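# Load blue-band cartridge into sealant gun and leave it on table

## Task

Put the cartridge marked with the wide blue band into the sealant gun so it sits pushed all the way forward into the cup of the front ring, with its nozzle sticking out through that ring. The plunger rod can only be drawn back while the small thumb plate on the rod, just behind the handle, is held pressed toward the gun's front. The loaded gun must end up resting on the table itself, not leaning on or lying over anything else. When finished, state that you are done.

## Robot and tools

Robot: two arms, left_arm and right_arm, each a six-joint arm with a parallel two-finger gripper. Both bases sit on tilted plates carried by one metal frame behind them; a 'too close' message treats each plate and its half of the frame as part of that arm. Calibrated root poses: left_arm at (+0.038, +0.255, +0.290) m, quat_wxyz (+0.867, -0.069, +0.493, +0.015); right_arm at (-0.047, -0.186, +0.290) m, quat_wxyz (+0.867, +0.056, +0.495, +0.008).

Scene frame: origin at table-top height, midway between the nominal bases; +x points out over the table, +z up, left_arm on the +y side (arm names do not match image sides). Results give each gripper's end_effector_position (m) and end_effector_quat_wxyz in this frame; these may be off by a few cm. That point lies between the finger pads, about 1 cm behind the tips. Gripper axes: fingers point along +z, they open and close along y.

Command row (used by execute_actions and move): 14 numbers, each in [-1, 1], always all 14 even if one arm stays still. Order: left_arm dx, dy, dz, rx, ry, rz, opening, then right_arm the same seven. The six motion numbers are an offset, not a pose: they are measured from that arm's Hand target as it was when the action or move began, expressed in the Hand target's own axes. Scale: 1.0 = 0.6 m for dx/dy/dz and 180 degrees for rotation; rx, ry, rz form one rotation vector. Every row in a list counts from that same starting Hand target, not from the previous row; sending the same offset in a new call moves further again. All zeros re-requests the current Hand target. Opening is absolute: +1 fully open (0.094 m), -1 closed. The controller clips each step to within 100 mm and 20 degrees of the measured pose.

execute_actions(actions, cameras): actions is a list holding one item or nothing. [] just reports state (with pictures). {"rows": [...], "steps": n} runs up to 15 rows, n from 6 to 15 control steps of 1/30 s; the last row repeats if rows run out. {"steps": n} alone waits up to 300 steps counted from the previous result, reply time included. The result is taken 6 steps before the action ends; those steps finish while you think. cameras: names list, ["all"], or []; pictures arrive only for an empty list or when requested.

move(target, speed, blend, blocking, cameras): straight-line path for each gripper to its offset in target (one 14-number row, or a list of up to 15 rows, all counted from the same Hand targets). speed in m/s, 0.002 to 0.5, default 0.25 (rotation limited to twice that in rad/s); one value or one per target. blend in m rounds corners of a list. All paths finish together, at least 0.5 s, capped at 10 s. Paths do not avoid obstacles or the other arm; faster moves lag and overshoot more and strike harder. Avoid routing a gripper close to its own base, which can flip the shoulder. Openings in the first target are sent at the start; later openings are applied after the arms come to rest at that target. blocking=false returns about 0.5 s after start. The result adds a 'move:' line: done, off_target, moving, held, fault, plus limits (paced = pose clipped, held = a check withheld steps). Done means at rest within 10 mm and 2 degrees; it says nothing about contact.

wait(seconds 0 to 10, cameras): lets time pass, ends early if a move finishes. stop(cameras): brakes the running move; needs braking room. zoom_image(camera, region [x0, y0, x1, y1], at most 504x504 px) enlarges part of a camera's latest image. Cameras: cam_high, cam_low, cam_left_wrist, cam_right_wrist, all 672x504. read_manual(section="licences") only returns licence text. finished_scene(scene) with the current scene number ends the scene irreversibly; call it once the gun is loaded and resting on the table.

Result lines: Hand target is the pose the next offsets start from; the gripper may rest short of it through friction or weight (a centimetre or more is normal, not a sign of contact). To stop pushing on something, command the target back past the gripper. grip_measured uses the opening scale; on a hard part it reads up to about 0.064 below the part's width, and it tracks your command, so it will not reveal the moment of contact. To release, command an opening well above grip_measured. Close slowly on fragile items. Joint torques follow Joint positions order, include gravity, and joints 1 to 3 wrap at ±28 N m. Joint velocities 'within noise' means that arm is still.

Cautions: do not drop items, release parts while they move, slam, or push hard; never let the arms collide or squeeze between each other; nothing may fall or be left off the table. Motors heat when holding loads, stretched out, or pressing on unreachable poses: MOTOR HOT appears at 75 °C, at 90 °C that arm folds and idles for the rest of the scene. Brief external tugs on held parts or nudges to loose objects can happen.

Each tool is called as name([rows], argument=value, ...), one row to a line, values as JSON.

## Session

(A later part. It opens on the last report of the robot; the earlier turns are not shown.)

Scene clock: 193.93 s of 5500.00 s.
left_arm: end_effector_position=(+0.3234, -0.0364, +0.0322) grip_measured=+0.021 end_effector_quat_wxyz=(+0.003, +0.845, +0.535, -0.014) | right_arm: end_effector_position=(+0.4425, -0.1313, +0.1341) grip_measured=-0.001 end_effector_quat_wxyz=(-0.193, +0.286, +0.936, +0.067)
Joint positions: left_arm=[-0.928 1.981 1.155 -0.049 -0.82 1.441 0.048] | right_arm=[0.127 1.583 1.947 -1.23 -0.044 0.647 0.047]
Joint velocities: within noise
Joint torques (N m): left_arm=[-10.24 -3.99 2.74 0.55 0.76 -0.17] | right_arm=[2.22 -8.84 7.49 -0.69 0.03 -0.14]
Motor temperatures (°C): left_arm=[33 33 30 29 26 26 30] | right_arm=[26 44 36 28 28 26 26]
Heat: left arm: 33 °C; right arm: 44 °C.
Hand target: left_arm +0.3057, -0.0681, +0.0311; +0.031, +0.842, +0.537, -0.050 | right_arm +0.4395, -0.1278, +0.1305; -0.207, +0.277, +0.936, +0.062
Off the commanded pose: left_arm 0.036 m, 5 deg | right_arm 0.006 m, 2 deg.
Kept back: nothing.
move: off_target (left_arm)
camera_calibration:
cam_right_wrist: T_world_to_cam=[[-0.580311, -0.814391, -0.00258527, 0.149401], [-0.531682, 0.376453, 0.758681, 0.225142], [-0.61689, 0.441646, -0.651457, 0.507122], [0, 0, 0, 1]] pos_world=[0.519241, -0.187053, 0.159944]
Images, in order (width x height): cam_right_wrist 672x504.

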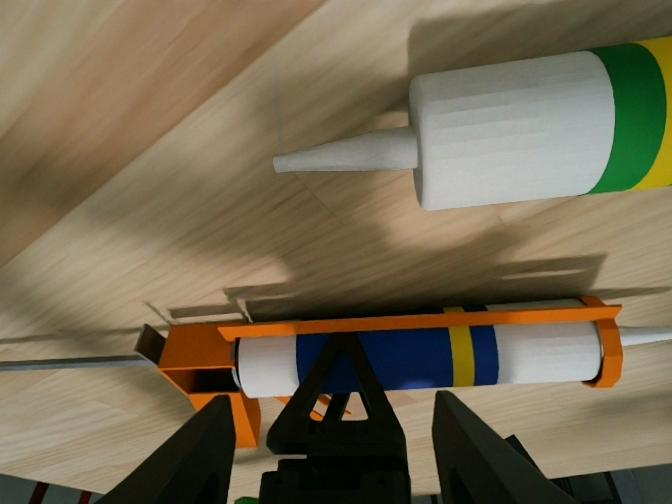

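execute_actions(actions=[], cameras=["cam_high","cam_right_wrist","cam_low"])

zoom_image(camera="cam_right_wrist", region=[560, 280, 660, 400])

zoom_image(camera="cam_high", region=[380, 245, 440, 295])

zoom_image(camera="cam_low", region=[305, 250, 395, 295])

Scene clock: 194.33 s of 5500.00 s.
left_arm: end_effector_position=(+0.3235, -0.0361, +0.0322) grip_measured=+0.021 end_effector_quat_wxyz=(+0.003, +0.845, +0.535, -0.013) | right_arm: end_effector_position=(+0.4425, -0.1313, +0.1341) grip_measured=-0.001 end_effector_quat_wxyz=(-0.193, +0.286, +0.936, +0.067)
Joint positions: left_arm=[-0.928 1.981 1.155 -0.049 -0.822 1.441 0.048] | right_arm=[0.127 1.583 1.947 -1.23 -0.044 0.647 0.047]
Joint velocities: within noise
Joint torques (N m): left_arm=[-10.24 -4 2.78 0.56 0.77 -0.17] | right_arm=[2.22 -8.84 7.49 -0.7 0.03 -0.14]
Motor temperatures (°C): left_arm=[33 33 30 29 26 26 30] | right_arm=[26 44 36 28 28 26 26]
Heat: left arm: 33 °C; right arm: 44 °C.
Hand target: left_arm +0.3057, -0.0681, +0.0311; +0.031, +0.842, +0.537, -0.050 | right_arm +0.4395, -0.1278, +0.1305; -0.207, +0.277, +0.936, +0.062
Off the commanded pose: left_arm 0.037 m, 5 deg | right_arm 0.006 m, 2 deg.
Steps of this call (1-12: nothing new was sent). Readings (end_effector_position of left_arm | right_arm):
1: (+0.3234, -0.0364, +0.0322) | (+0.4425, -0.1313, +0.1341)
2: (+0.3234, -0.0364, +0.0322) | (+0.4425, -0.1313, +0.1341)
4: (+0.3234, -0.0364, +0.0322) | (+0.4425, -0.1313, +0.1341)
8: (+0.3235, -0.0361, +0.0322) | (+0.4425, -0.1313, +0.1341)
12: the state above
camera_calibration:
cam_right_wrist: T_world_to_cam=[[-0.580311, -0.814391, -0.00258527, 0.149401], [-0.531682, 0.376453, 0.758681, 0.225142], [-0.61689, 0.441646, -0.651457, 0.507122], [0, 0, 0, 1]] pos_world=[0.519241, -0.187053, 0.159944]
Images, in order (width x height): cam_high 672x504, cam_low 672x504, cam_right_wrist 672x504.

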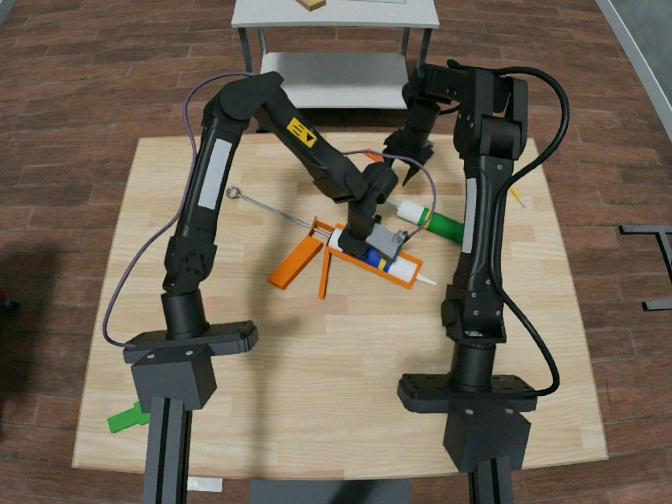

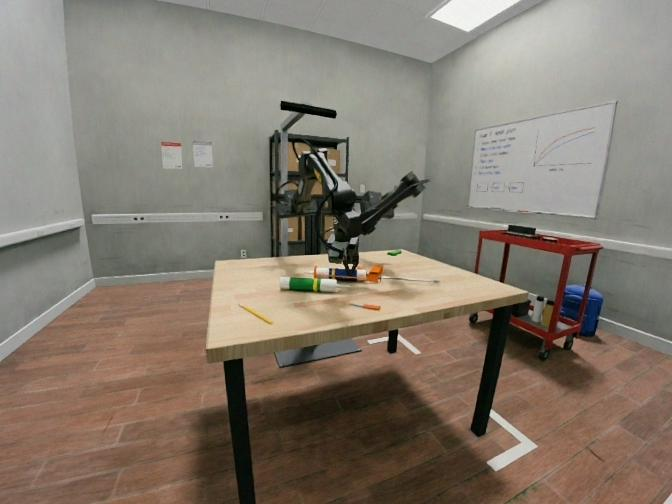

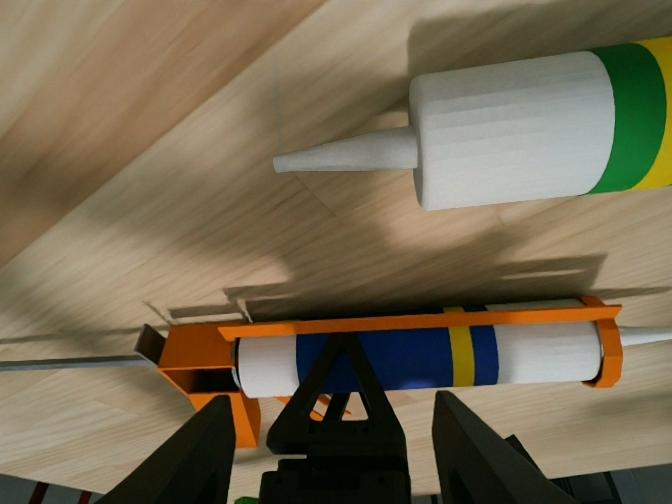

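Scaled by 4.200 from the camera's 672x504 image, which has a finer 960x720 frame.

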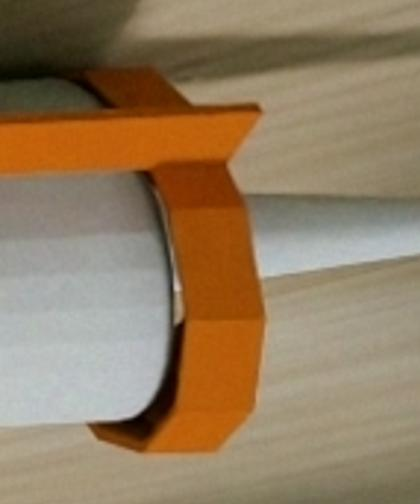

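Scaled by 8.400 from the camera's 672x504 image, which has a finer 960x720 frame.

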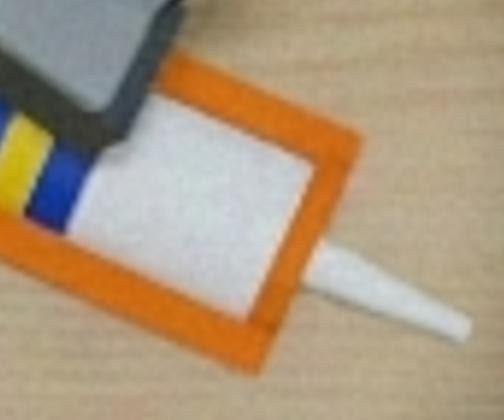

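Scaled by 5.600 from the camera's 672x504 image, which has a finer 960x720 frame.

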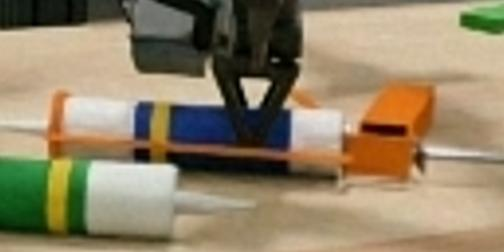

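move(target=[0.03,0,-0.02,0,0,0,-0.05,0,0,0,0,0,0,0], speed=0.05, cameras=["cam_right_wrist"])

zoom_image(camera="cam_right_wrist", region=[422, 250, 672, 450])

Scene clock: 196.17 s of 5500.00 s.
left_arm: end_effector_position=(+0.3227, -0.0353, +0.0326) grip_measured=+0.021 end_effector_quat_wxyz=(+0.007, +0.843, +0.538, -0.012) | right_arm: end_effector_position=(+0.4425, -0.1313, +0.1341) grip_measured=-0.001 end_effector_quat_wxyz=(-0.193, +0.286, +0.936, +0.067)
Joint positions: left_arm=[-0.928 1.975 1.137 -0.025 -0.82 1.444 0.048] | right_arm=[0.127 1.583 1.947 -1.23 -0.044 0.647 0.047]
Joint velocities: within noise
Joint torques (N m): left_arm=[-8.95 -9.74 0.24 0.21 0.85 -0.03] | right_arm=[2.22 -8.84 7.5 -0.69 0.04 -0.14]
Motor temperatures (°C): left_arm=[33 33 30 29 26 26 30] | right_arm=[26 44 36 28 28 26 26]
Heat: left arm: 33 °C; right arm: 44 °C.
Hand target: left_arm +0.3138, -0.0506, +0.0409; +0.031, +0.842, +0.537, -0.050 | right_arm +0.4395, -0.1278, +0.1305; -0.207, +0.277, +0.936, +0.062
Off the commanded pose: left_arm 0.020 m, 5 deg | right_arm 0.006 m, 2 deg.
Kept back: nothing.
move: off_target (left_arm)
camera_calibration:
cam_right_wrist: T_world_to_cam=[[-0.580311, -0.814391, -0.00258527, 0.149401], [-0.531682, 0.376453, 0.758681, 0.225142], [-0.61689, 0.441646, -0.651457, 0.507122], [0, 0, 0, 1]] pos_world=[0.519241, -0.187053, 0.159944]
Images, in order (width x height): cam_right_wrist 672x504.

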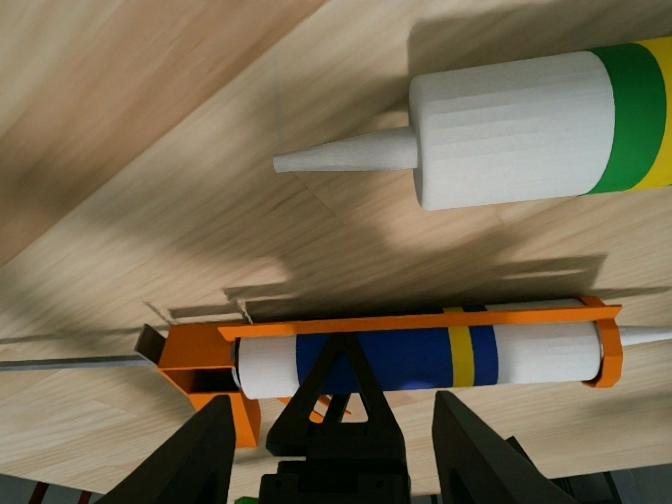

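Scaled by 2.016 from the camera's 672x504 image, which has a finer 960x720 frame.

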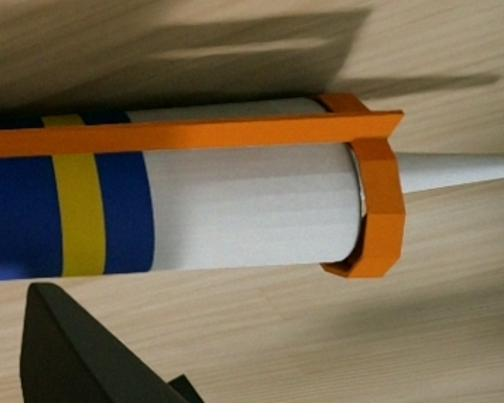

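move(target=[0.0,0,-0.015,0,0,0,-0.05,0,0,0,0,0,0,0], speed=0.05, cameras=["cam_right_wrist"])

zoom_image(camera="cam_right_wrist", region=[422, 250, 672, 450])

Scene clock: 197.10 s of 5500.00 s.
left_arm: end_effector_position=(+0.3224, -0.0352, +0.0348) grip_measured=+0.021 end_effector_quat_wxyz=(+0.011, +0.842, +0.539, -0.017) | right_arm: end_effector_position=(+0.4425, -0.1313, +0.1341) grip_measured=-0.001 end_effector_quat_wxyz=(-0.193, +0.286, +0.936, +0.067)
Joint positions: left_arm=[-0.928 1.962 1.125 -0.022 -0.806 1.444 0.048] | right_arm=[0.127 1.583 1.947 -1.23 -0.044 0.647 0.047]
Joint velocities: within noise
Joint torques (N m): left_arm=[-10.17 -10.65 0.4 0.03 0.59 -0.19] | right_arm=[2.22 -8.84 7.5 -0.69 0.03 -0.14]
Motor temperatures (°C): left_arm=[34 33 30 29 26 26 30] | right_arm=[26 44 36 28 28 26 26]
Heat: left arm: 34 °C; right arm: 44 °C.
Hand target: left_arm +0.3142, -0.0497, +0.0498; +0.031, +0.842, +0.537, -0.050 | right_arm +0.4395, -0.1278, +0.1305; -0.207, +0.277, +0.936, +0.062
Off the commanded pose: left_arm 0.022 m, 4 deg | right_arm 0.006 m, 2 deg.
Kept back: nothing.
move: off_target (left_arm)
camera_calibration:
cam_right_wrist: T_world_to_cam=[[-0.580311, -0.814391, -0.00258527, 0.149401], [-0.531682, 0.376453, 0.758681, 0.225142], [-0.61689, 0.441646, -0.651457, 0.507122], [0, 0, 0, 1]] pos_world=[0.519241, -0.187053, 0.159944]
Images, in order (width x height): cam_right_wrist 672x504.

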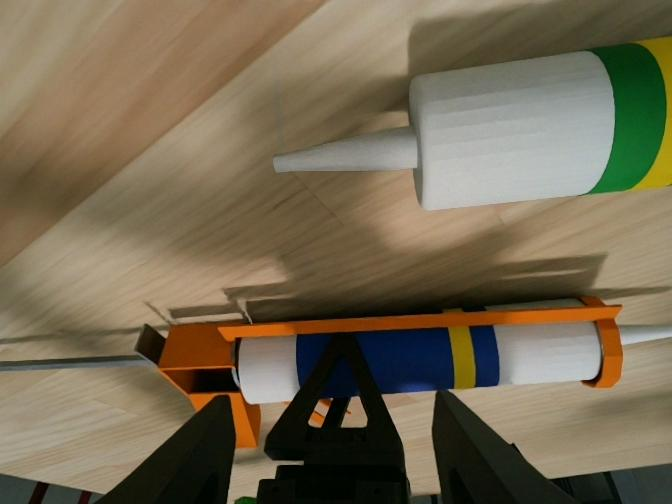

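Scaled by 2.016 from the camera's 672x504 image, which has a finer 960x720 frame.

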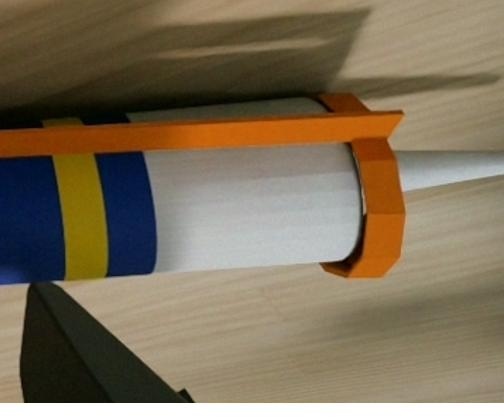

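zoom_image(camera="cam_right_wrist", region=[200, 290, 320, 440])

zoom_image(camera="cam_high", region=[290, 200, 450, 310])

zoom_image(camera="cam_low", region=[300, 255, 350, 295])

Scaled by 3.360 from the camera's 672x504 image, which has a finer 960x720 frame.

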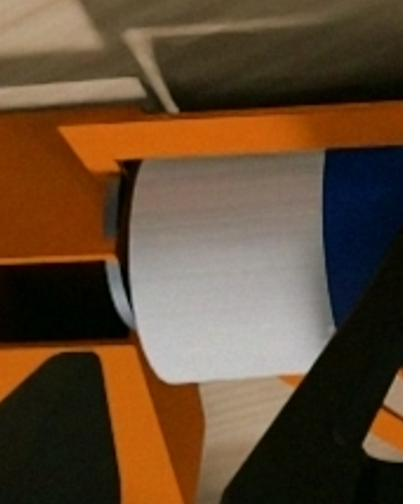

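This scene's latest camera images include none from cam_high. They are from: cam_right_wrist. cam_high's image comes with the result of a call that names it in "cameras".

This scene's latest camera images include none from cam_low. They are from: cam_right_wrist. cam_low's image comes with the result of a call that names it in "cameras".

move(target=[-0.025,0,0,0,0,0,-0.05,0,0,0,0,0,0,0], speed=0.05, cameras=["cam_right_wrist","cam_high"])

zoom_image(camera="cam_right_wrist", region=[422, 250, 672, 450])

zoom_image(camera="cam_right_wrist", region=[200, 290, 320, 440])

zoom_image(camera="cam_high", region=[380, 245, 440, 295])

Scene clock: 200.20 s of 5500.00 s.
left_arm: end_effector_position=(+0.3214, -0.0366, +0.0383) grip_measured=+0.021 end_effector_quat_wxyz=(+0.007, +0.839, +0.544, -0.019) | right_arm: end_effector_position=(+0.4425, -0.1313, +0.1341) grip_measured=-0.001 end_effector_quat_wxyz=(-0.193, +0.286, +0.936, +0.067)
Joint positions: left_arm=[-0.939 1.962 1.138 -0.055 -0.814 1.41 0.048] | right_arm=[0.127 1.583 1.947 -1.23 -0.044 0.647 0.047]
Joint velocities: within noise
Joint torques (N m): left_arm=[-11.79 -7.12 2.1 0.18 0.49 -0.15] | right_arm=[2.22 -8.84 7.5 -0.69 0.03 -0.14]
Motor temperatures (°C): left_arm=[34 33 30 28 26 26 30] | right_arm=[26 45 36 28 28 26 26]
Heat: left arm: 34 °C; right arm: 45 °C.
Hand target: left_arm +0.3080, -0.0633, +0.0517; +0.031, +0.842, +0.537, -0.050 | right_arm +0.4395, -0.1278, +0.1305; -0.207, +0.277, +0.936, +0.062
Off the commanded pose: left_arm 0.033 m, 5 deg | right_arm 0.006 m, 2 deg.
Kept back: nothing.
move: off_target (left_arm)
camera_calibration:
cam_right_wrist: T_world_to_cam=[[-0.580311, -0.814391, -0.00258527, 0.149401], [-0.531682, 0.376453, 0.758681, 0.225142], [-0.61689, 0.441646, -0.651457, 0.507122], [0, 0, 0, 1]] pos_world=[0.519241, -0.187053, 0.159944]
Images, in order (width x height): cam_high 672x504, cam_right_wrist 672x504.

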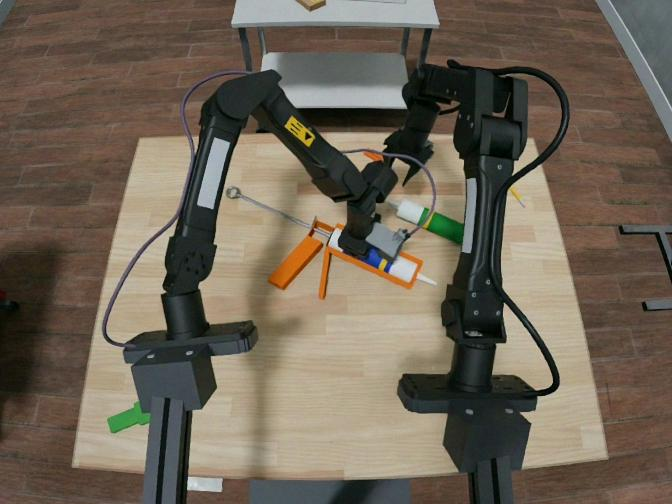

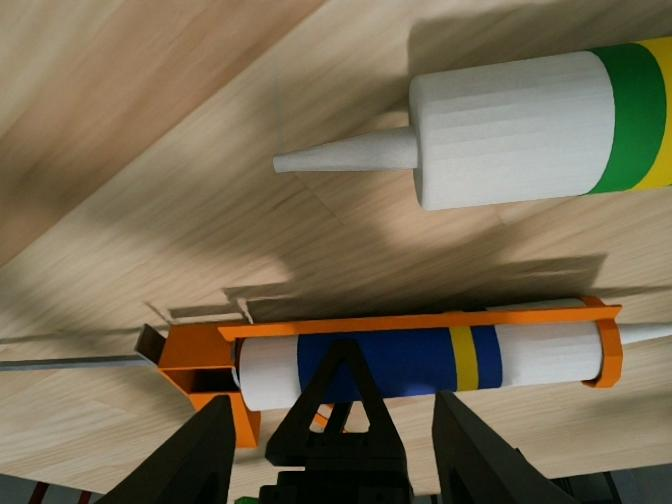

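Scaled by 2.016 from the camera's 672x504 image, which has a finer 960x720 frame.

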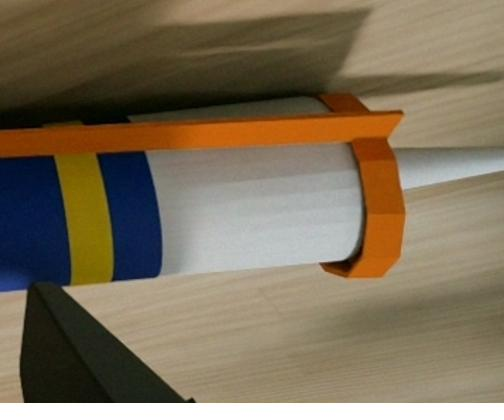

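Scaled by 3.360 from the camera's 672x504 image, which has a finer 960x720 frame.

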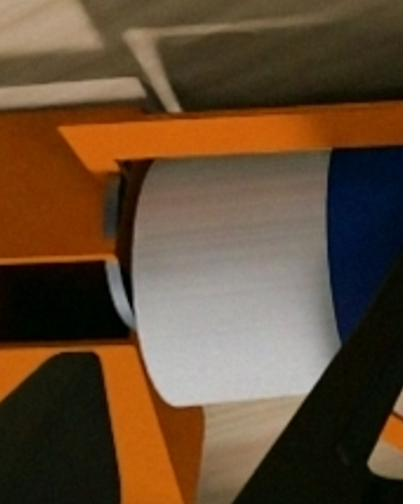

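Scaled by 8.400 from the camera's 672x504 image, which has a finer 960x720 frame.

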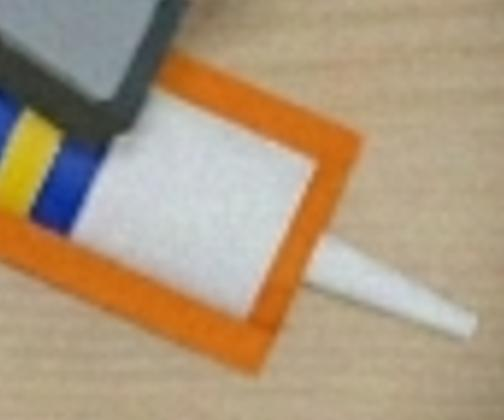

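move([
  [0.0,0,0.04,0,0,0,-0.05,0,0,0,0,0,0,0],
  [0.03,0,0.04,0,0,0,-0.05,0,0,0,0,0,0,0],
  [0.03,0,0.035,0,0,0,0.3,0,0,0,0,0,0,0],
], speed=0.06, cameras=["cam_right_wrist","cam_high"])

zoom_image(camera="cam_right_wrist", region=[422, 250, 672, 450])

zoom_image(camera="cam_right_wrist", region=[200, 290, 320, 440])

zoom_image(camera="cam_high", region=[380, 245, 440, 295])

Scene clock: 202.10 s of 5500.00 s.
left_arm: end_effector_position=(+0.3156, -0.0421, +0.0318) grip_measured=+0.297 end_effector_quat_wxyz=(+0.013, +0.846, +0.533, -0.027) | right_arm: end_effector_position=(+0.4425, -0.1313, +0.1341) grip_measured=-0.001 end_effector_quat_wxyz=(-0.193, +0.286, +0.936, +0.067)
Joint positions: left_arm=[-0.933 1.986 1.136 -0.019 -0.791 1.447 0.061] | right_arm=[0.127 1.583 1.947 -1.23 -0.044 0.647 0.047]
Joint velocities: within noise
Joint torques (N m): left_arm=[-6.45 -8.4 0.88 0.52 0.75 0.08] | right_arm=[2.24 -8.85 7.5 -0.69 0.03 -0.14]
Motor temperatures (°C): left_arm=[34 33 30 28 26 26 30] | right_arm=[26 45 36 28 28 26 26]
Heat: left arm: 34 °C; right arm: 45 °C.
Hand target: left_arm +0.3144, -0.0492, +0.0287; +0.031, +0.842, +0.537, -0.050 | right_arm +0.4395, -0.1278, +0.1305; -0.207, +0.277, +0.936, +0.062
Off the commanded pose: left_arm 0.008 m, 3 deg | right_arm 0.006 m, 2 deg.
Kept back: nothing.
move: off_target (left_arm); target 3's new opening was sent with left_arm's hand 0.009 m and 4 deg from that target
camera_calibration:
cam_right_wrist: T_world_to_cam=[[-0.580311, -0.814391, -0.00258527, 0.149401], [-0.531682, 0.376453, 0.758681, 0.225142], [-0.61689, 0.441646, -0.651457, 0.507122], [0, 0, 0, 1]] pos_world=[0.519241, -0.187053, 0.159944]
Images, in order (width x height): cam_high 672x504, cam_right_wrist 672x504.

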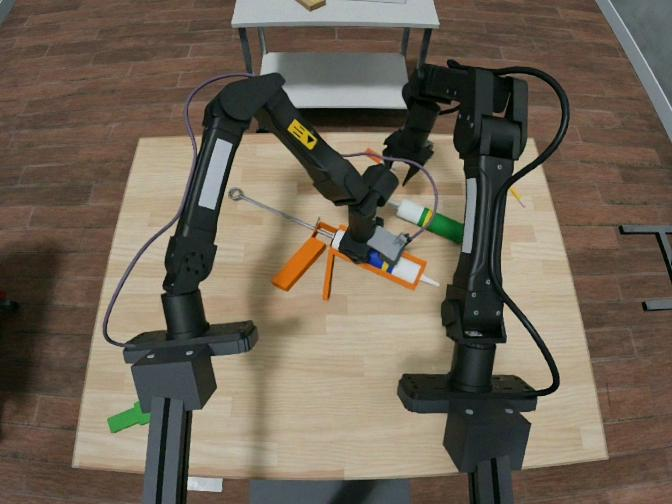

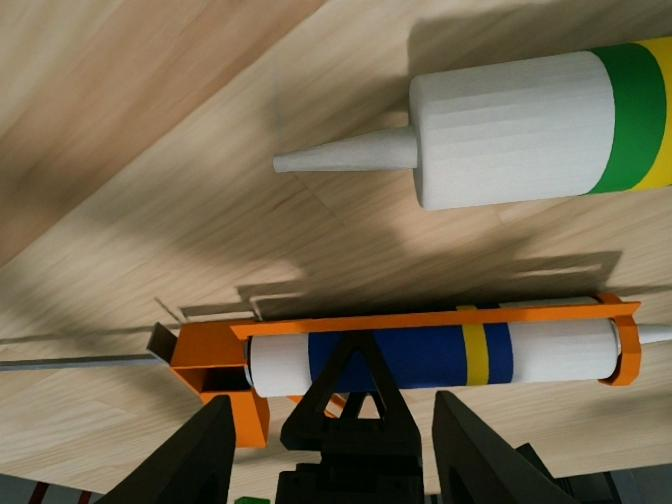

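Scaled by 2.016 from the camera's 672x504 image, which has a finer 960x720 frame.

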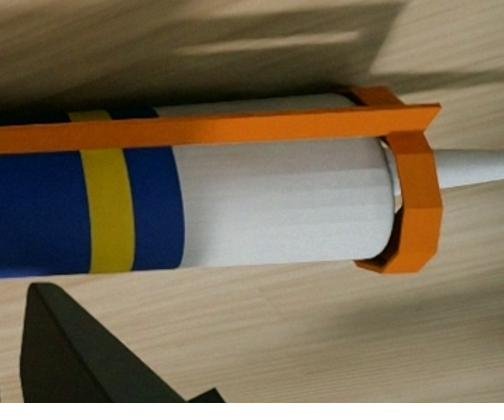

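Scaled by 3.360 from the camera's 672x504 image, which has a finer 960x720 frame.

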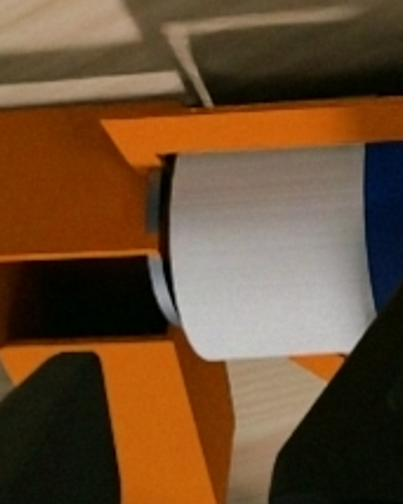

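Scaled by 8.400 from the camera's 672x504 image, which has a finer 960x720 frame.

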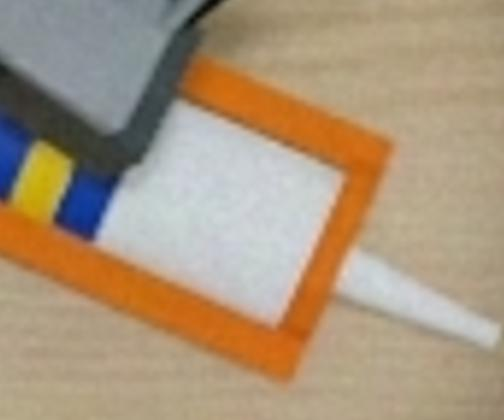

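move([
  [0,0,-0.05,0,0,0,0.4,0,0,0,0,0,0,0],
  [-0.141,0,-0.033,0,0,0,0.4,0,0,0,0,0,0,0],
], speed=0.12, blend=0.01)

zoom_image(camera="cam_right_wrist", region=[422, 250, 672, 450])

zoom_image(camera="cam_high", region=[300, 200, 460, 320])

Scene clock: 204.33 s of 5500.00 s.
left_arm: end_effector_position=(+0.2944, -0.1155, +0.0547) grip_measured=+0.398 end_effector_quat_wxyz=(+0.033, +0.835, +0.548, -0.044) | right_arm: end_effector_position=(+0.4425, -0.1313, +0.1341) grip_measured=-0.001 end_effector_quat_wxyz=(-0.193, +0.286, +0.936, +0.067)
Joint positions: left_arm=[-1.075 2.149 1.342 -0.14 -0.832 1.278 0.066] | right_arm=[0.127 1.583 1.947 -1.23 -0.044 0.647 0.047]
Joint velocities: within noise
Joint torques (N m): left_arm=[-11.23 -5.91 2.59 0.17 -0.01 -0.07] | right_arm=[2.22 -8.85 7.5 -0.7 0.03 -0.14]
Motor temperatures (°C): left_arm=[34 33 30 28 26 26 30] | right_arm=[26 45 36 28 28 26 26]
Heat: left arm: 34 °C; right arm: 45 °C.
Hand target: left_arm +0.2802, -0.1233, +0.0582; +0.031, +0.842, +0.537, -0.050 | right_arm +0.4395, -0.1278, +0.1305; -0.207, +0.277, +0.936, +0.062
Off the commanded pose: left_arm 0.017 m, 2 deg | right_arm 0.006 m, 2 deg.
Kept back: nothing.
move: off_target (left_arm)
camera_calibration:
cam_left_wrist: T_world_to_cam=[[-0.910757, 0.41294, -0.0017138, 0.316839], [0.390326, 0.862221, 0.322833, 0.00537688], [0.134788, 0.293353, -0.946455, 0.132904], [0, 0, 0, 1]] pos_world=[0.268551, -0.17446, 0.124595]
cam_right_wrist: T_world_to_cam=[[-0.580311, -0.814391, -0.00258527, 0.149401], [-0.531682, 0.376453, 0.758681, 0.225142], [-0.61689, 0.441646, -0.651457, 0.507122], [0, 0, 0, 1]] pos_world=[0.519241, -0.187053, 0.159944]

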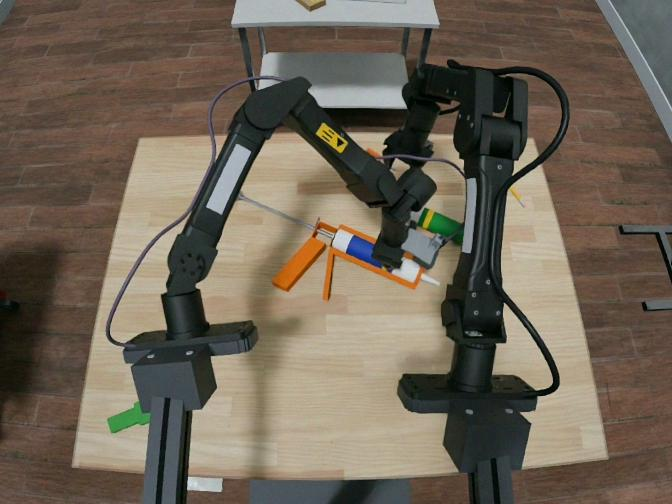

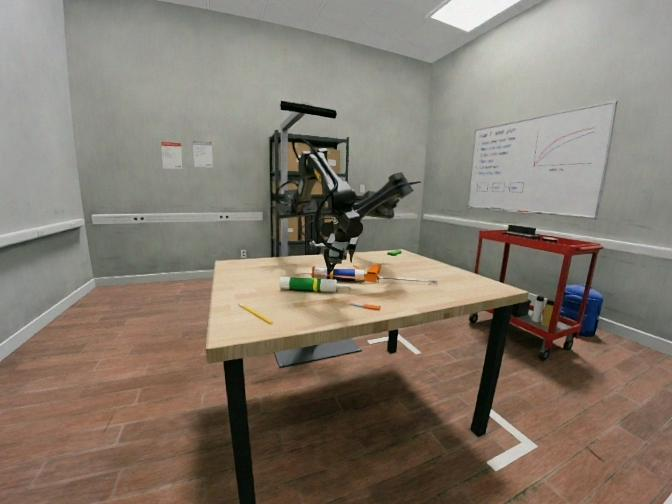

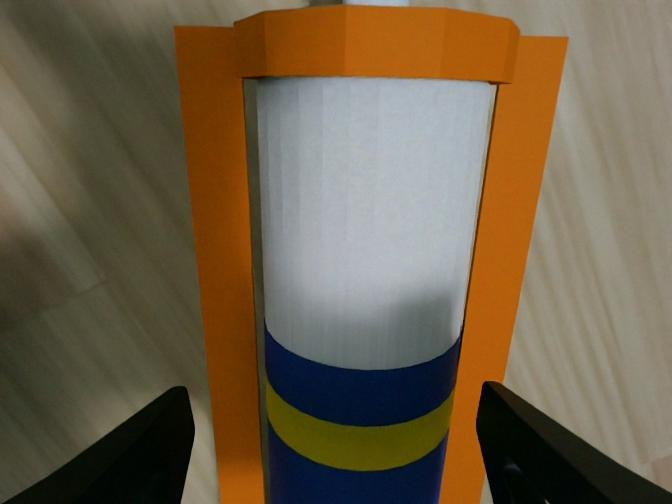

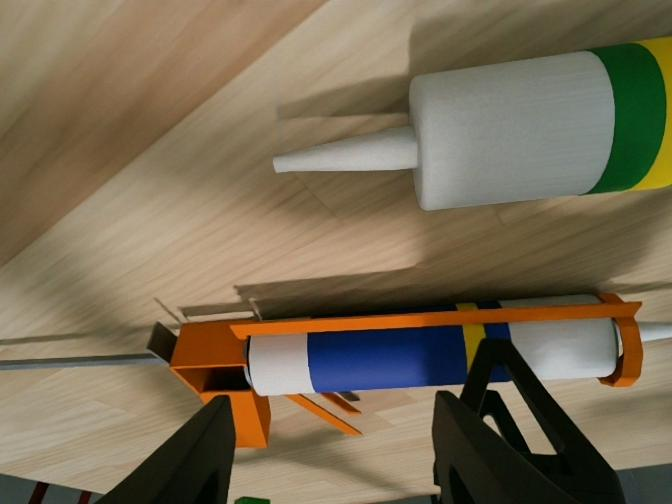

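Scaled by 2.016 from the camera's 672x504 image, which has a finer 960x720 frame.

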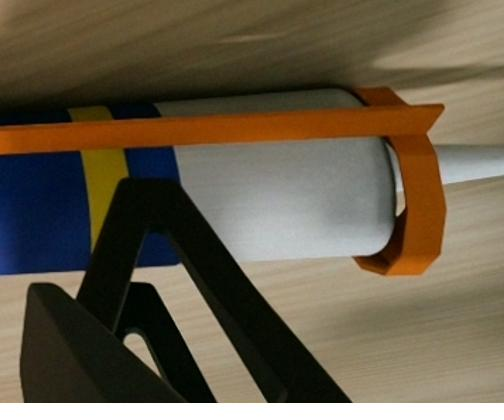

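Scaled by 3.150 from the camera's 672x504 image, which has a finer 960x720 frame.

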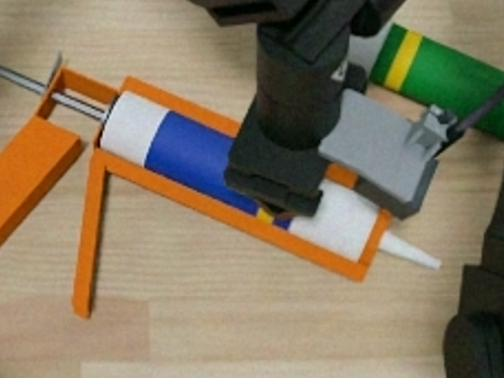

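move(target=[0,-0.012,0.03,0,0,0,0.4,0,0,0,0,0,0,0], speed=0.08, cameras=["cam_left_wrist","cam_right_wrist"])

Scene clock: 205.67 s of 5500.00 s.
left_arm: end_effector_position=(+0.2835, -0.1190, +0.0470) grip_measured=+0.398 end_effector_quat_wxyz=(+0.031, +0.837, +0.545, -0.043) | right_arm: end_effector_position=(+0.4425, -0.1313, +0.1341) grip_measured=-0.001 end_effector_quat_wxyz=(-0.193, +0.286, +0.936, +0.067)
Joint positions: left_arm=[-1.075 2.186 1.342 -0.109 -0.834 1.28 0.066] | right_arm=[0.127 1.583 1.947 -1.23 -0.044 0.647 0.047]
Joint velocities: within noise
Joint torques (N m): left_arm=[-9.06 -5.82 1.43 0.46 0.17 0.07] | right_arm=[2.22 -8.84 7.5 -0.7 0.04 -0.14]
Motor temperatures (°C): left_arm=[34 33 30 28 26 26 30] | right_arm=[26 45 36 28 28 26 26]
Heat: left arm: 34 °C; right arm: 45 °C.
Hand target: left_arm +0.2726, -0.1221, +0.0403; +0.031, +0.842, +0.537, -0.050 | right_arm +0.4395, -0.1278, +0.1305; -0.207, +0.277, +0.936, +0.062
Off the commanded pose: left_arm 0.013 m, 1 deg | right_arm 0.006 m, 2 deg.
Kept back: nothing.
move: off_target (left_arm)
camera_calibration:
cam_left_wrist: T_world_to_cam=[[-0.90816, 0.418621, 0.00105414, 0.308104], [0.396163, 0.858621, 0.325308, 0.0129456], [0.135276, 0.295849, -0.945608, 0.128277], [0, 0, 0, 1]] pos_world=[0.257327, -0.178045, 0.116764]
cam_right_wrist: T_world_to_cam=[[-0.580311, -0.814391, -0.00258527, 0.149401], [-0.531682, 0.376453, 0.758681, 0.225142], [-0.61689, 0.441646, -0.651457, 0.507122], [0, 0, 0, 1]] pos_world=[0.519241, -0.187053, 0.159944]
Images, in order (width x height): cam_left_wrist 672x504, cam_right_wrist 672x504.

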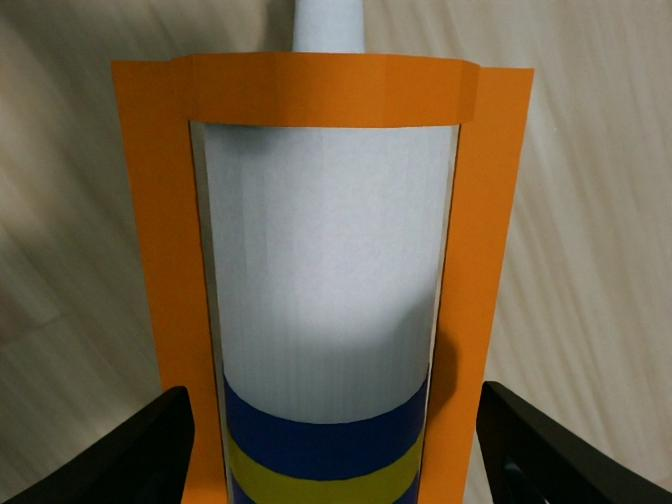

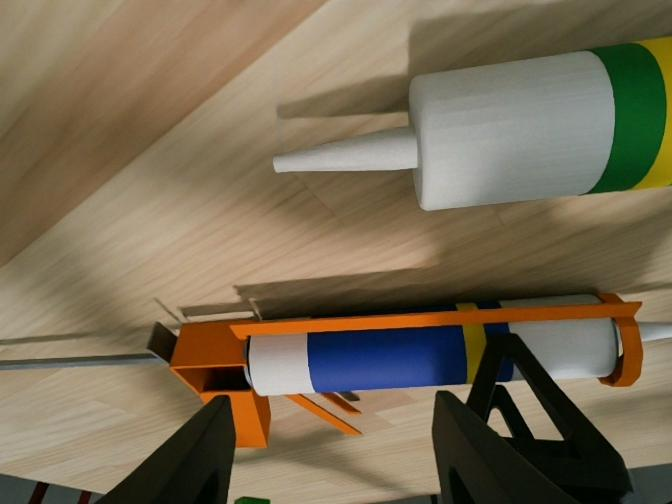

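move(target=[0,0.007,0.024,0,0,0,0.4,0,0,0,0,0,0,0], speed=0.08, cameras=["cam_left_wrist","cam_right_wrist"])

Scene clock: 206.60 s of 5500.00 s.
left_arm: end_effector_position=(+0.2832, -0.1200, +0.0369) grip_measured=+0.398 end_effector_quat_wxyz=(+0.029, +0.841, +0.539, -0.040) | right_arm: end_effector_position=(+0.4425, -0.1313, +0.1341) grip_measured=-0.001 end_effector_quat_wxyz=(-0.193, +0.286, +0.936, +0.067)
Joint positions: left_arm=[-1.06 2.214 1.361 -0.091 -0.832 1.309 0.066] | right_arm=[0.127 1.583 1.947 -1.23 -0.044 0.647 0.047]
Joint velocities: within noise
Joint torques (N m): left_arm=[-8.32 -5.33 2.69 0.53 0.32 0.1] | right_arm=[2.24 -8.84 7.49 -0.7 0.04 -0.14]
Motor temperatures (°C): left_arm=[35 33 30 28 26 26 30] | right_arm=[26 45 36 28 28 26 26]
Heat: left arm: 35 °C; right arm: 45 °C.
Hand target: left_arm +0.2757, -0.1254, +0.0261; +0.031, +0.842, +0.537, -0.050 | right_arm +0.4395, -0.1278, +0.1305; -0.207, +0.277, +0.936, +0.062
Off the commanded pose: left_arm 0.014 m, 1 deg | right_arm 0.006 m, 2 deg.
Kept back: nothing.
move: off_target (left_arm)
camera_calibration:
cam_left_wrist: T_world_to_cam=[[-0.902197, 0.431324, 0.00098283, 0.308068], [0.406978, 0.850514, 0.333158, 0.0128469], [0.142863, 0.300974, -0.94287, 0.11744], [0, 0, 0, 1]] pos_world=[0.255932, -0.17915, 0.106148]
cam_right_wrist: T_world_to_cam=[[-0.580311, -0.814391, -0.00258527, 0.149401], [-0.531682, 0.376453, 0.758681, 0.225142], [-0.61689, 0.441646, -0.651457, 0.507122], [0, 0, 0, 1]] pos_world=[0.519241, -0.187053, 0.159944]
Images, in order (width x height): cam_left_wrist 672x504, cam_right_wrist 672x504.

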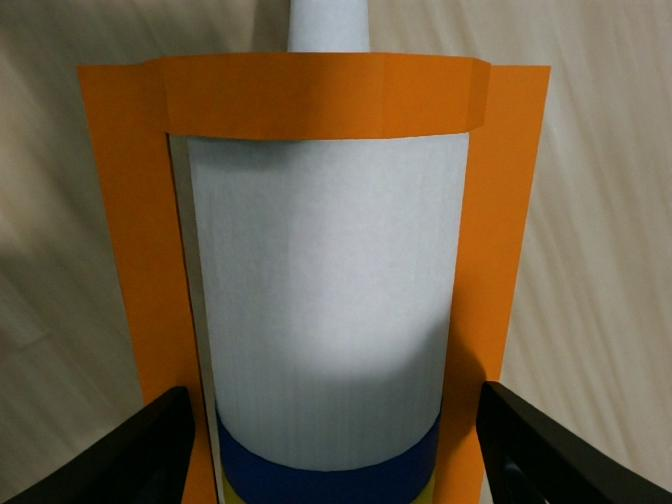

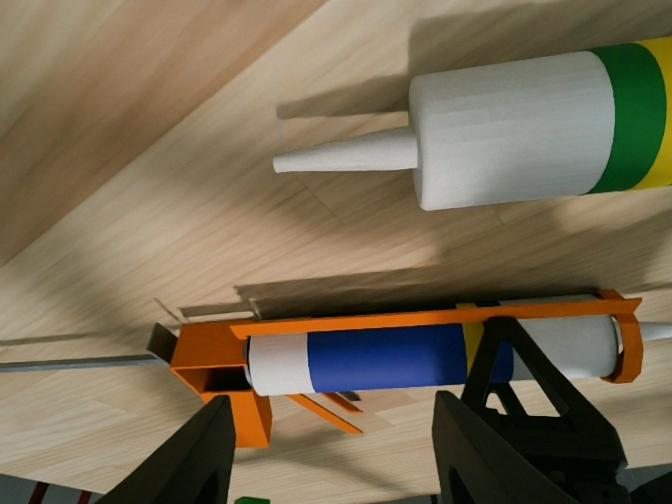

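move(target=[0,0.0,0.008,0,0,0,0.16,0,0,0,0,0,0,0], speed=0.05, cameras=["cam_left_wrist","cam_right_wrist"])

Scene clock: 207.53 s of 5500.00 s.
left_arm: end_effector_position=(+0.2848, -0.1211, +0.0364) grip_measured=+0.162 end_effector_quat_wxyz=(+0.031, +0.841, +0.539, -0.039) | right_arm: end_effector_position=(+0.4425, -0.1313, +0.1341) grip_measured=-0.001 end_effector_quat_wxyz=(-0.193, +0.286, +0.936, +0.067)
Joint positions: left_arm=[-1.059 2.215 1.363 -0.083 -0.832 1.317 0.055] | right_arm=[0.127 1.583 1.947 -1.23 -0.044 0.647 0.047]
Joint velocities: within noise
Joint torques (N m): left_arm=[-7.8 -4.6 2.82 0.58 0.38 0.12] | right_arm=[2.24 -8.85 7.5 -0.69 0.04 -0.14]
Motor temperatures (°C): left_arm=[34 33 30 28 26 26 30] | right_arm=[26 45 36 28 28 26 26]
Heat: left arm: 34 °C; right arm: 45 °C.
Hand target: left_arm +0.2754, -0.1259, +0.0213; +0.031, +0.842, +0.537, -0.050 | right_arm +0.4395, -0.1278, +0.1305; -0.207, +0.277, +0.936, +0.062
Off the commanded pose: left_arm 0.018 m, 1 deg | right_arm 0.006 m, 2 deg.
Kept back: nothing.
move: off_target (left_arm)
camera_calibration:
cam_left_wrist: T_world_to_cam=[[-0.902183, 0.431331, -0.00430184, 0.310208], [0.405489, 0.851448, 0.332589, 0.0138531], [0.147119, 0.298312, -0.943062, 0.115529], [0, 0, 0, 1]] pos_world=[0.257251, -0.180061, 0.105678]
cam_right_wrist: T_world_to_cam=[[-0.580311, -0.814391, -0.00258527, 0.149401], [-0.531682, 0.376453, 0.758681, 0.225142], [-0.61689, 0.441646, -0.651457, 0.507122], [0, 0, 0, 1]] pos_world=[0.519241, -0.187053, 0.159944]
Images, in order (width x height): cam_left_wrist 672x504, cam_right_wrist 672x504.

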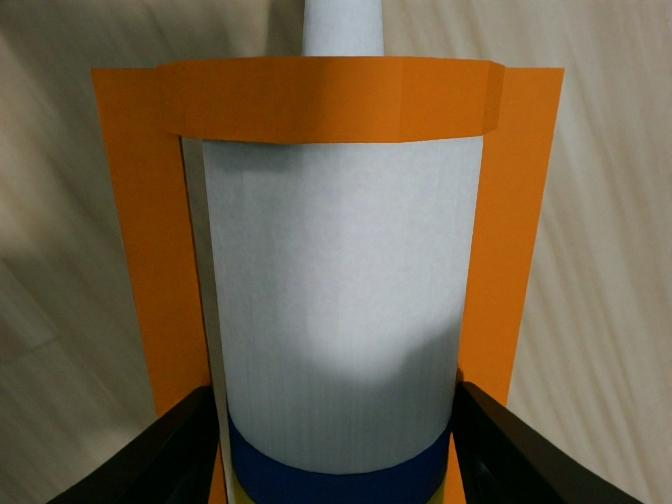

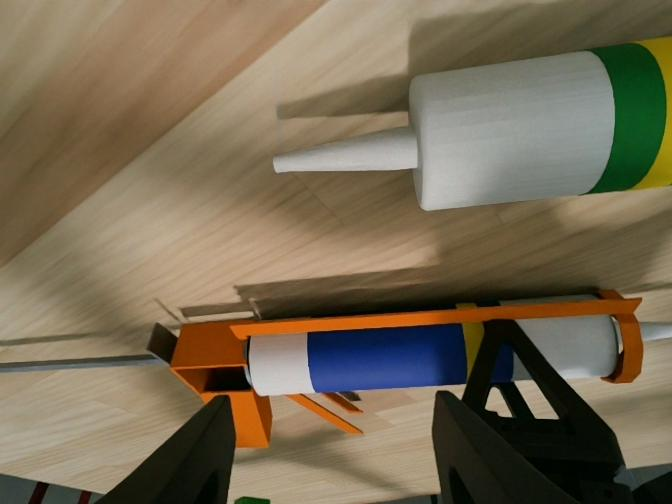

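move([
  [0,0.0,-0.007,0,0,0,0.16,0,0,0,0,0,0,0],
  [0,0.0,-0.007,0,0,0,-0.08,0,0,0,0,0,0,0],
], speed=0.05, cameras=["cam_left_wrist","cam_right_wrist"])

Scene clock: 208.97 s of 5500.00 s.
left_arm: end_effector_position=(+0.2853, -0.1217, +0.0365) grip_measured=-0.020 end_effector_quat_wxyz=(+0.032, +0.840, +0.540, -0.039) | right_arm: end_effector_position=(+0.4425, -0.1313, +0.1341) grip_measured=-0.001 end_effector_quat_wxyz=(-0.193, +0.286, +0.936, +0.067)
Joint positions: left_arm=[-1.059 2.215 1.364 -0.082 -0.831 1.317 0.046] | right_arm=[0.127 1.583 1.947 -1.23 -0.044 0.647 0.047]
Joint velocities: within noise
Joint torques (N m): left_arm=[-8.35 -5.35 2.41 0.47 0.32 0.04] | right_arm=[2.22 -8.84 7.5 -0.69 0.04 -0.14]
Motor temperatures (°C): left_arm=[34 33 30 28 26 26 30] | right_arm=[26 45 36 28 28 26 26]
Heat: left arm: 34 °C; right arm: 45 °C.
Hand target: left_arm +0.2757, -0.1255, +0.0255; +0.031, +0.842, +0.537, -0.050 | right_arm +0.4395, -0.1278, +0.1305; -0.207, +0.277, +0.936, +0.062
Off the commanded pose: left_arm 0.015 m, 1 deg | right_arm 0.006 m, 2 deg.
Kept back: nothing.
move: off_target (left_arm); target 2's new opening was sent with left_arm's hand 0.015 m and 1 deg from that target
camera_calibration:
cam_left_wrist: T_world_to_cam=[[-0.903079, 0.42944, -0.00548902, 0.310989], [0.403635, 0.853042, 0.330754, 0.0149627], [0.146721, 0.296481, -0.943701, 0.115668], [0, 0, 0, 1]] pos_world=[0.257837, -0.180608, 0.105914]
cam_right_wrist: T_world_to_cam=[[-0.580311, -0.814391, -0.00258527, 0.149401], [-0.531682, 0.376453, 0.758681, 0.225142], [-0.61689, 0.441646, -0.651457, 0.507122], [0, 0, 0, 1]] pos_world=[0.519241, -0.187053, 0.159944]
Images, in order (width x height): cam_left_wrist 672x504, cam_right_wrist 672x504.

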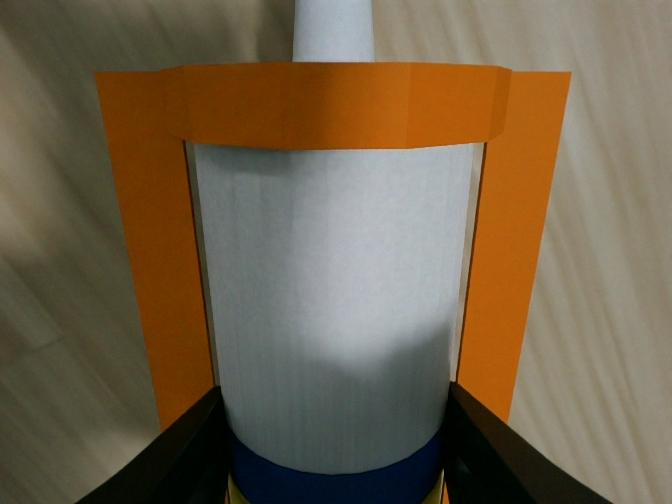

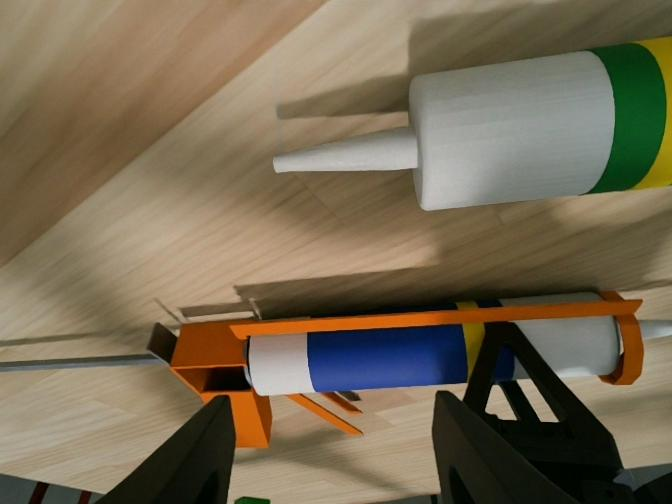

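move(target=[0,0.0,-0.022,0,0,0,-0.12,0,0,0,0,0,0,0], speed=0.05, cameras=["cam_left_wrist","cam_right_wrist"])

zoom_image(camera="cam_right_wrist", region=[422, 250, 672, 450])

Scene clock: 210.83 s of 5500.00 s.
left_arm: end_effector_position=(+0.2853, -0.1217, +0.0365) grip_measured=-0.020 end_effector_quat_wxyz=(+0.032, +0.840, +0.541, -0.039) | right_arm: end_effector_position=(+0.4425, -0.1313, +0.1341) grip_measured=-0.001 end_effector_quat_wxyz=(-0.193, +0.286, +0.936, +0.067)
Joint positions: left_arm=[-1.059 2.215 1.364 -0.082 -0.831 1.315 0.046] | right_arm=[0.127 1.583 1.947 -1.23 -0.044 0.647 0.047]
Joint velocities: within noise
Joint torques (N m): left_arm=[-10.07 -7.88 1.25 0.17 0.16 -0.1] | right_arm=[2.22 -8.85 7.5 -0.69 0.03 -0.14]
Motor temperatures (°C): left_arm=[35 33 30 28 26 26 30] | right_arm=[26 45 36 28 28 26 26]
Heat: left arm: 35 °C; right arm: 45 °C.
Hand target: left_arm +0.2763, -0.1241, +0.0386; +0.031, +0.842, +0.537, -0.050 | right_arm +0.4395, -0.1278, +0.1305; -0.207, +0.277, +0.936, +0.062
Off the commanded pose: left_arm 0.009 m, 1 deg | right_arm 0.006 m, 2 deg.
Kept back: nothing.
move: done
camera_calibration:
cam_left_wrist: T_world_to_cam=[[-0.903734, 0.428061, -0.00533422, 0.311003], [0.402382, 0.853641, 0.330735, 0.0153938], [0.146128, 0.29675, -0.943709, 0.11587], [0, 0, 0, 1]] pos_world=[0.257938, -0.180653, 0.105915]
cam_right_wrist: T_world_to_cam=[[-0.580311, -0.814391, -0.00258527, 0.149401], [-0.531682, 0.376453, 0.758681, 0.225142], [-0.61689, 0.441646, -0.651457, 0.507122], [0, 0, 0, 1]] pos_world=[0.519241, -0.187053, 0.159944]
Images, in order (width x height): cam_left_wrist 672x504, cam_right_wrist 672x504.

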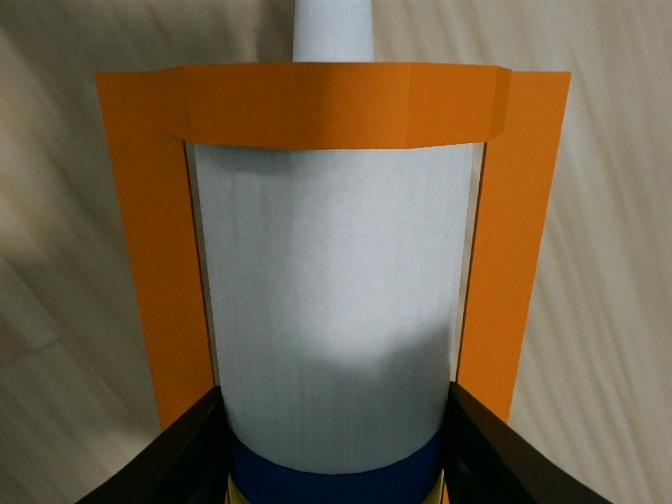

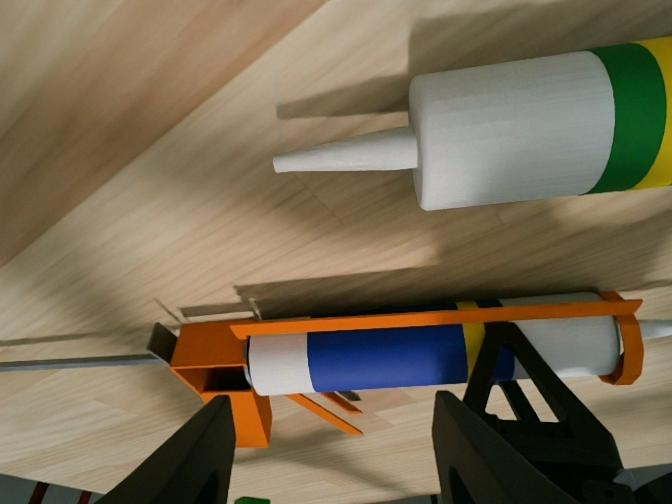

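Scaled by 2.016 from the camera's 672x504 image, which has a finer 960x720 frame.

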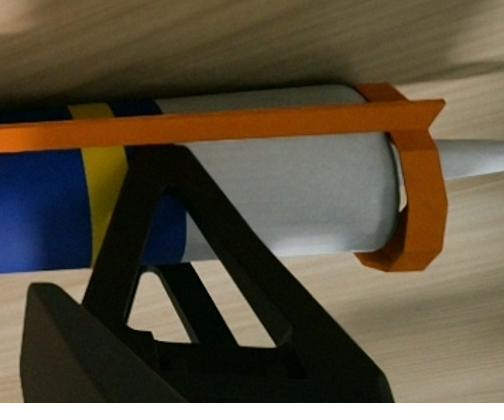

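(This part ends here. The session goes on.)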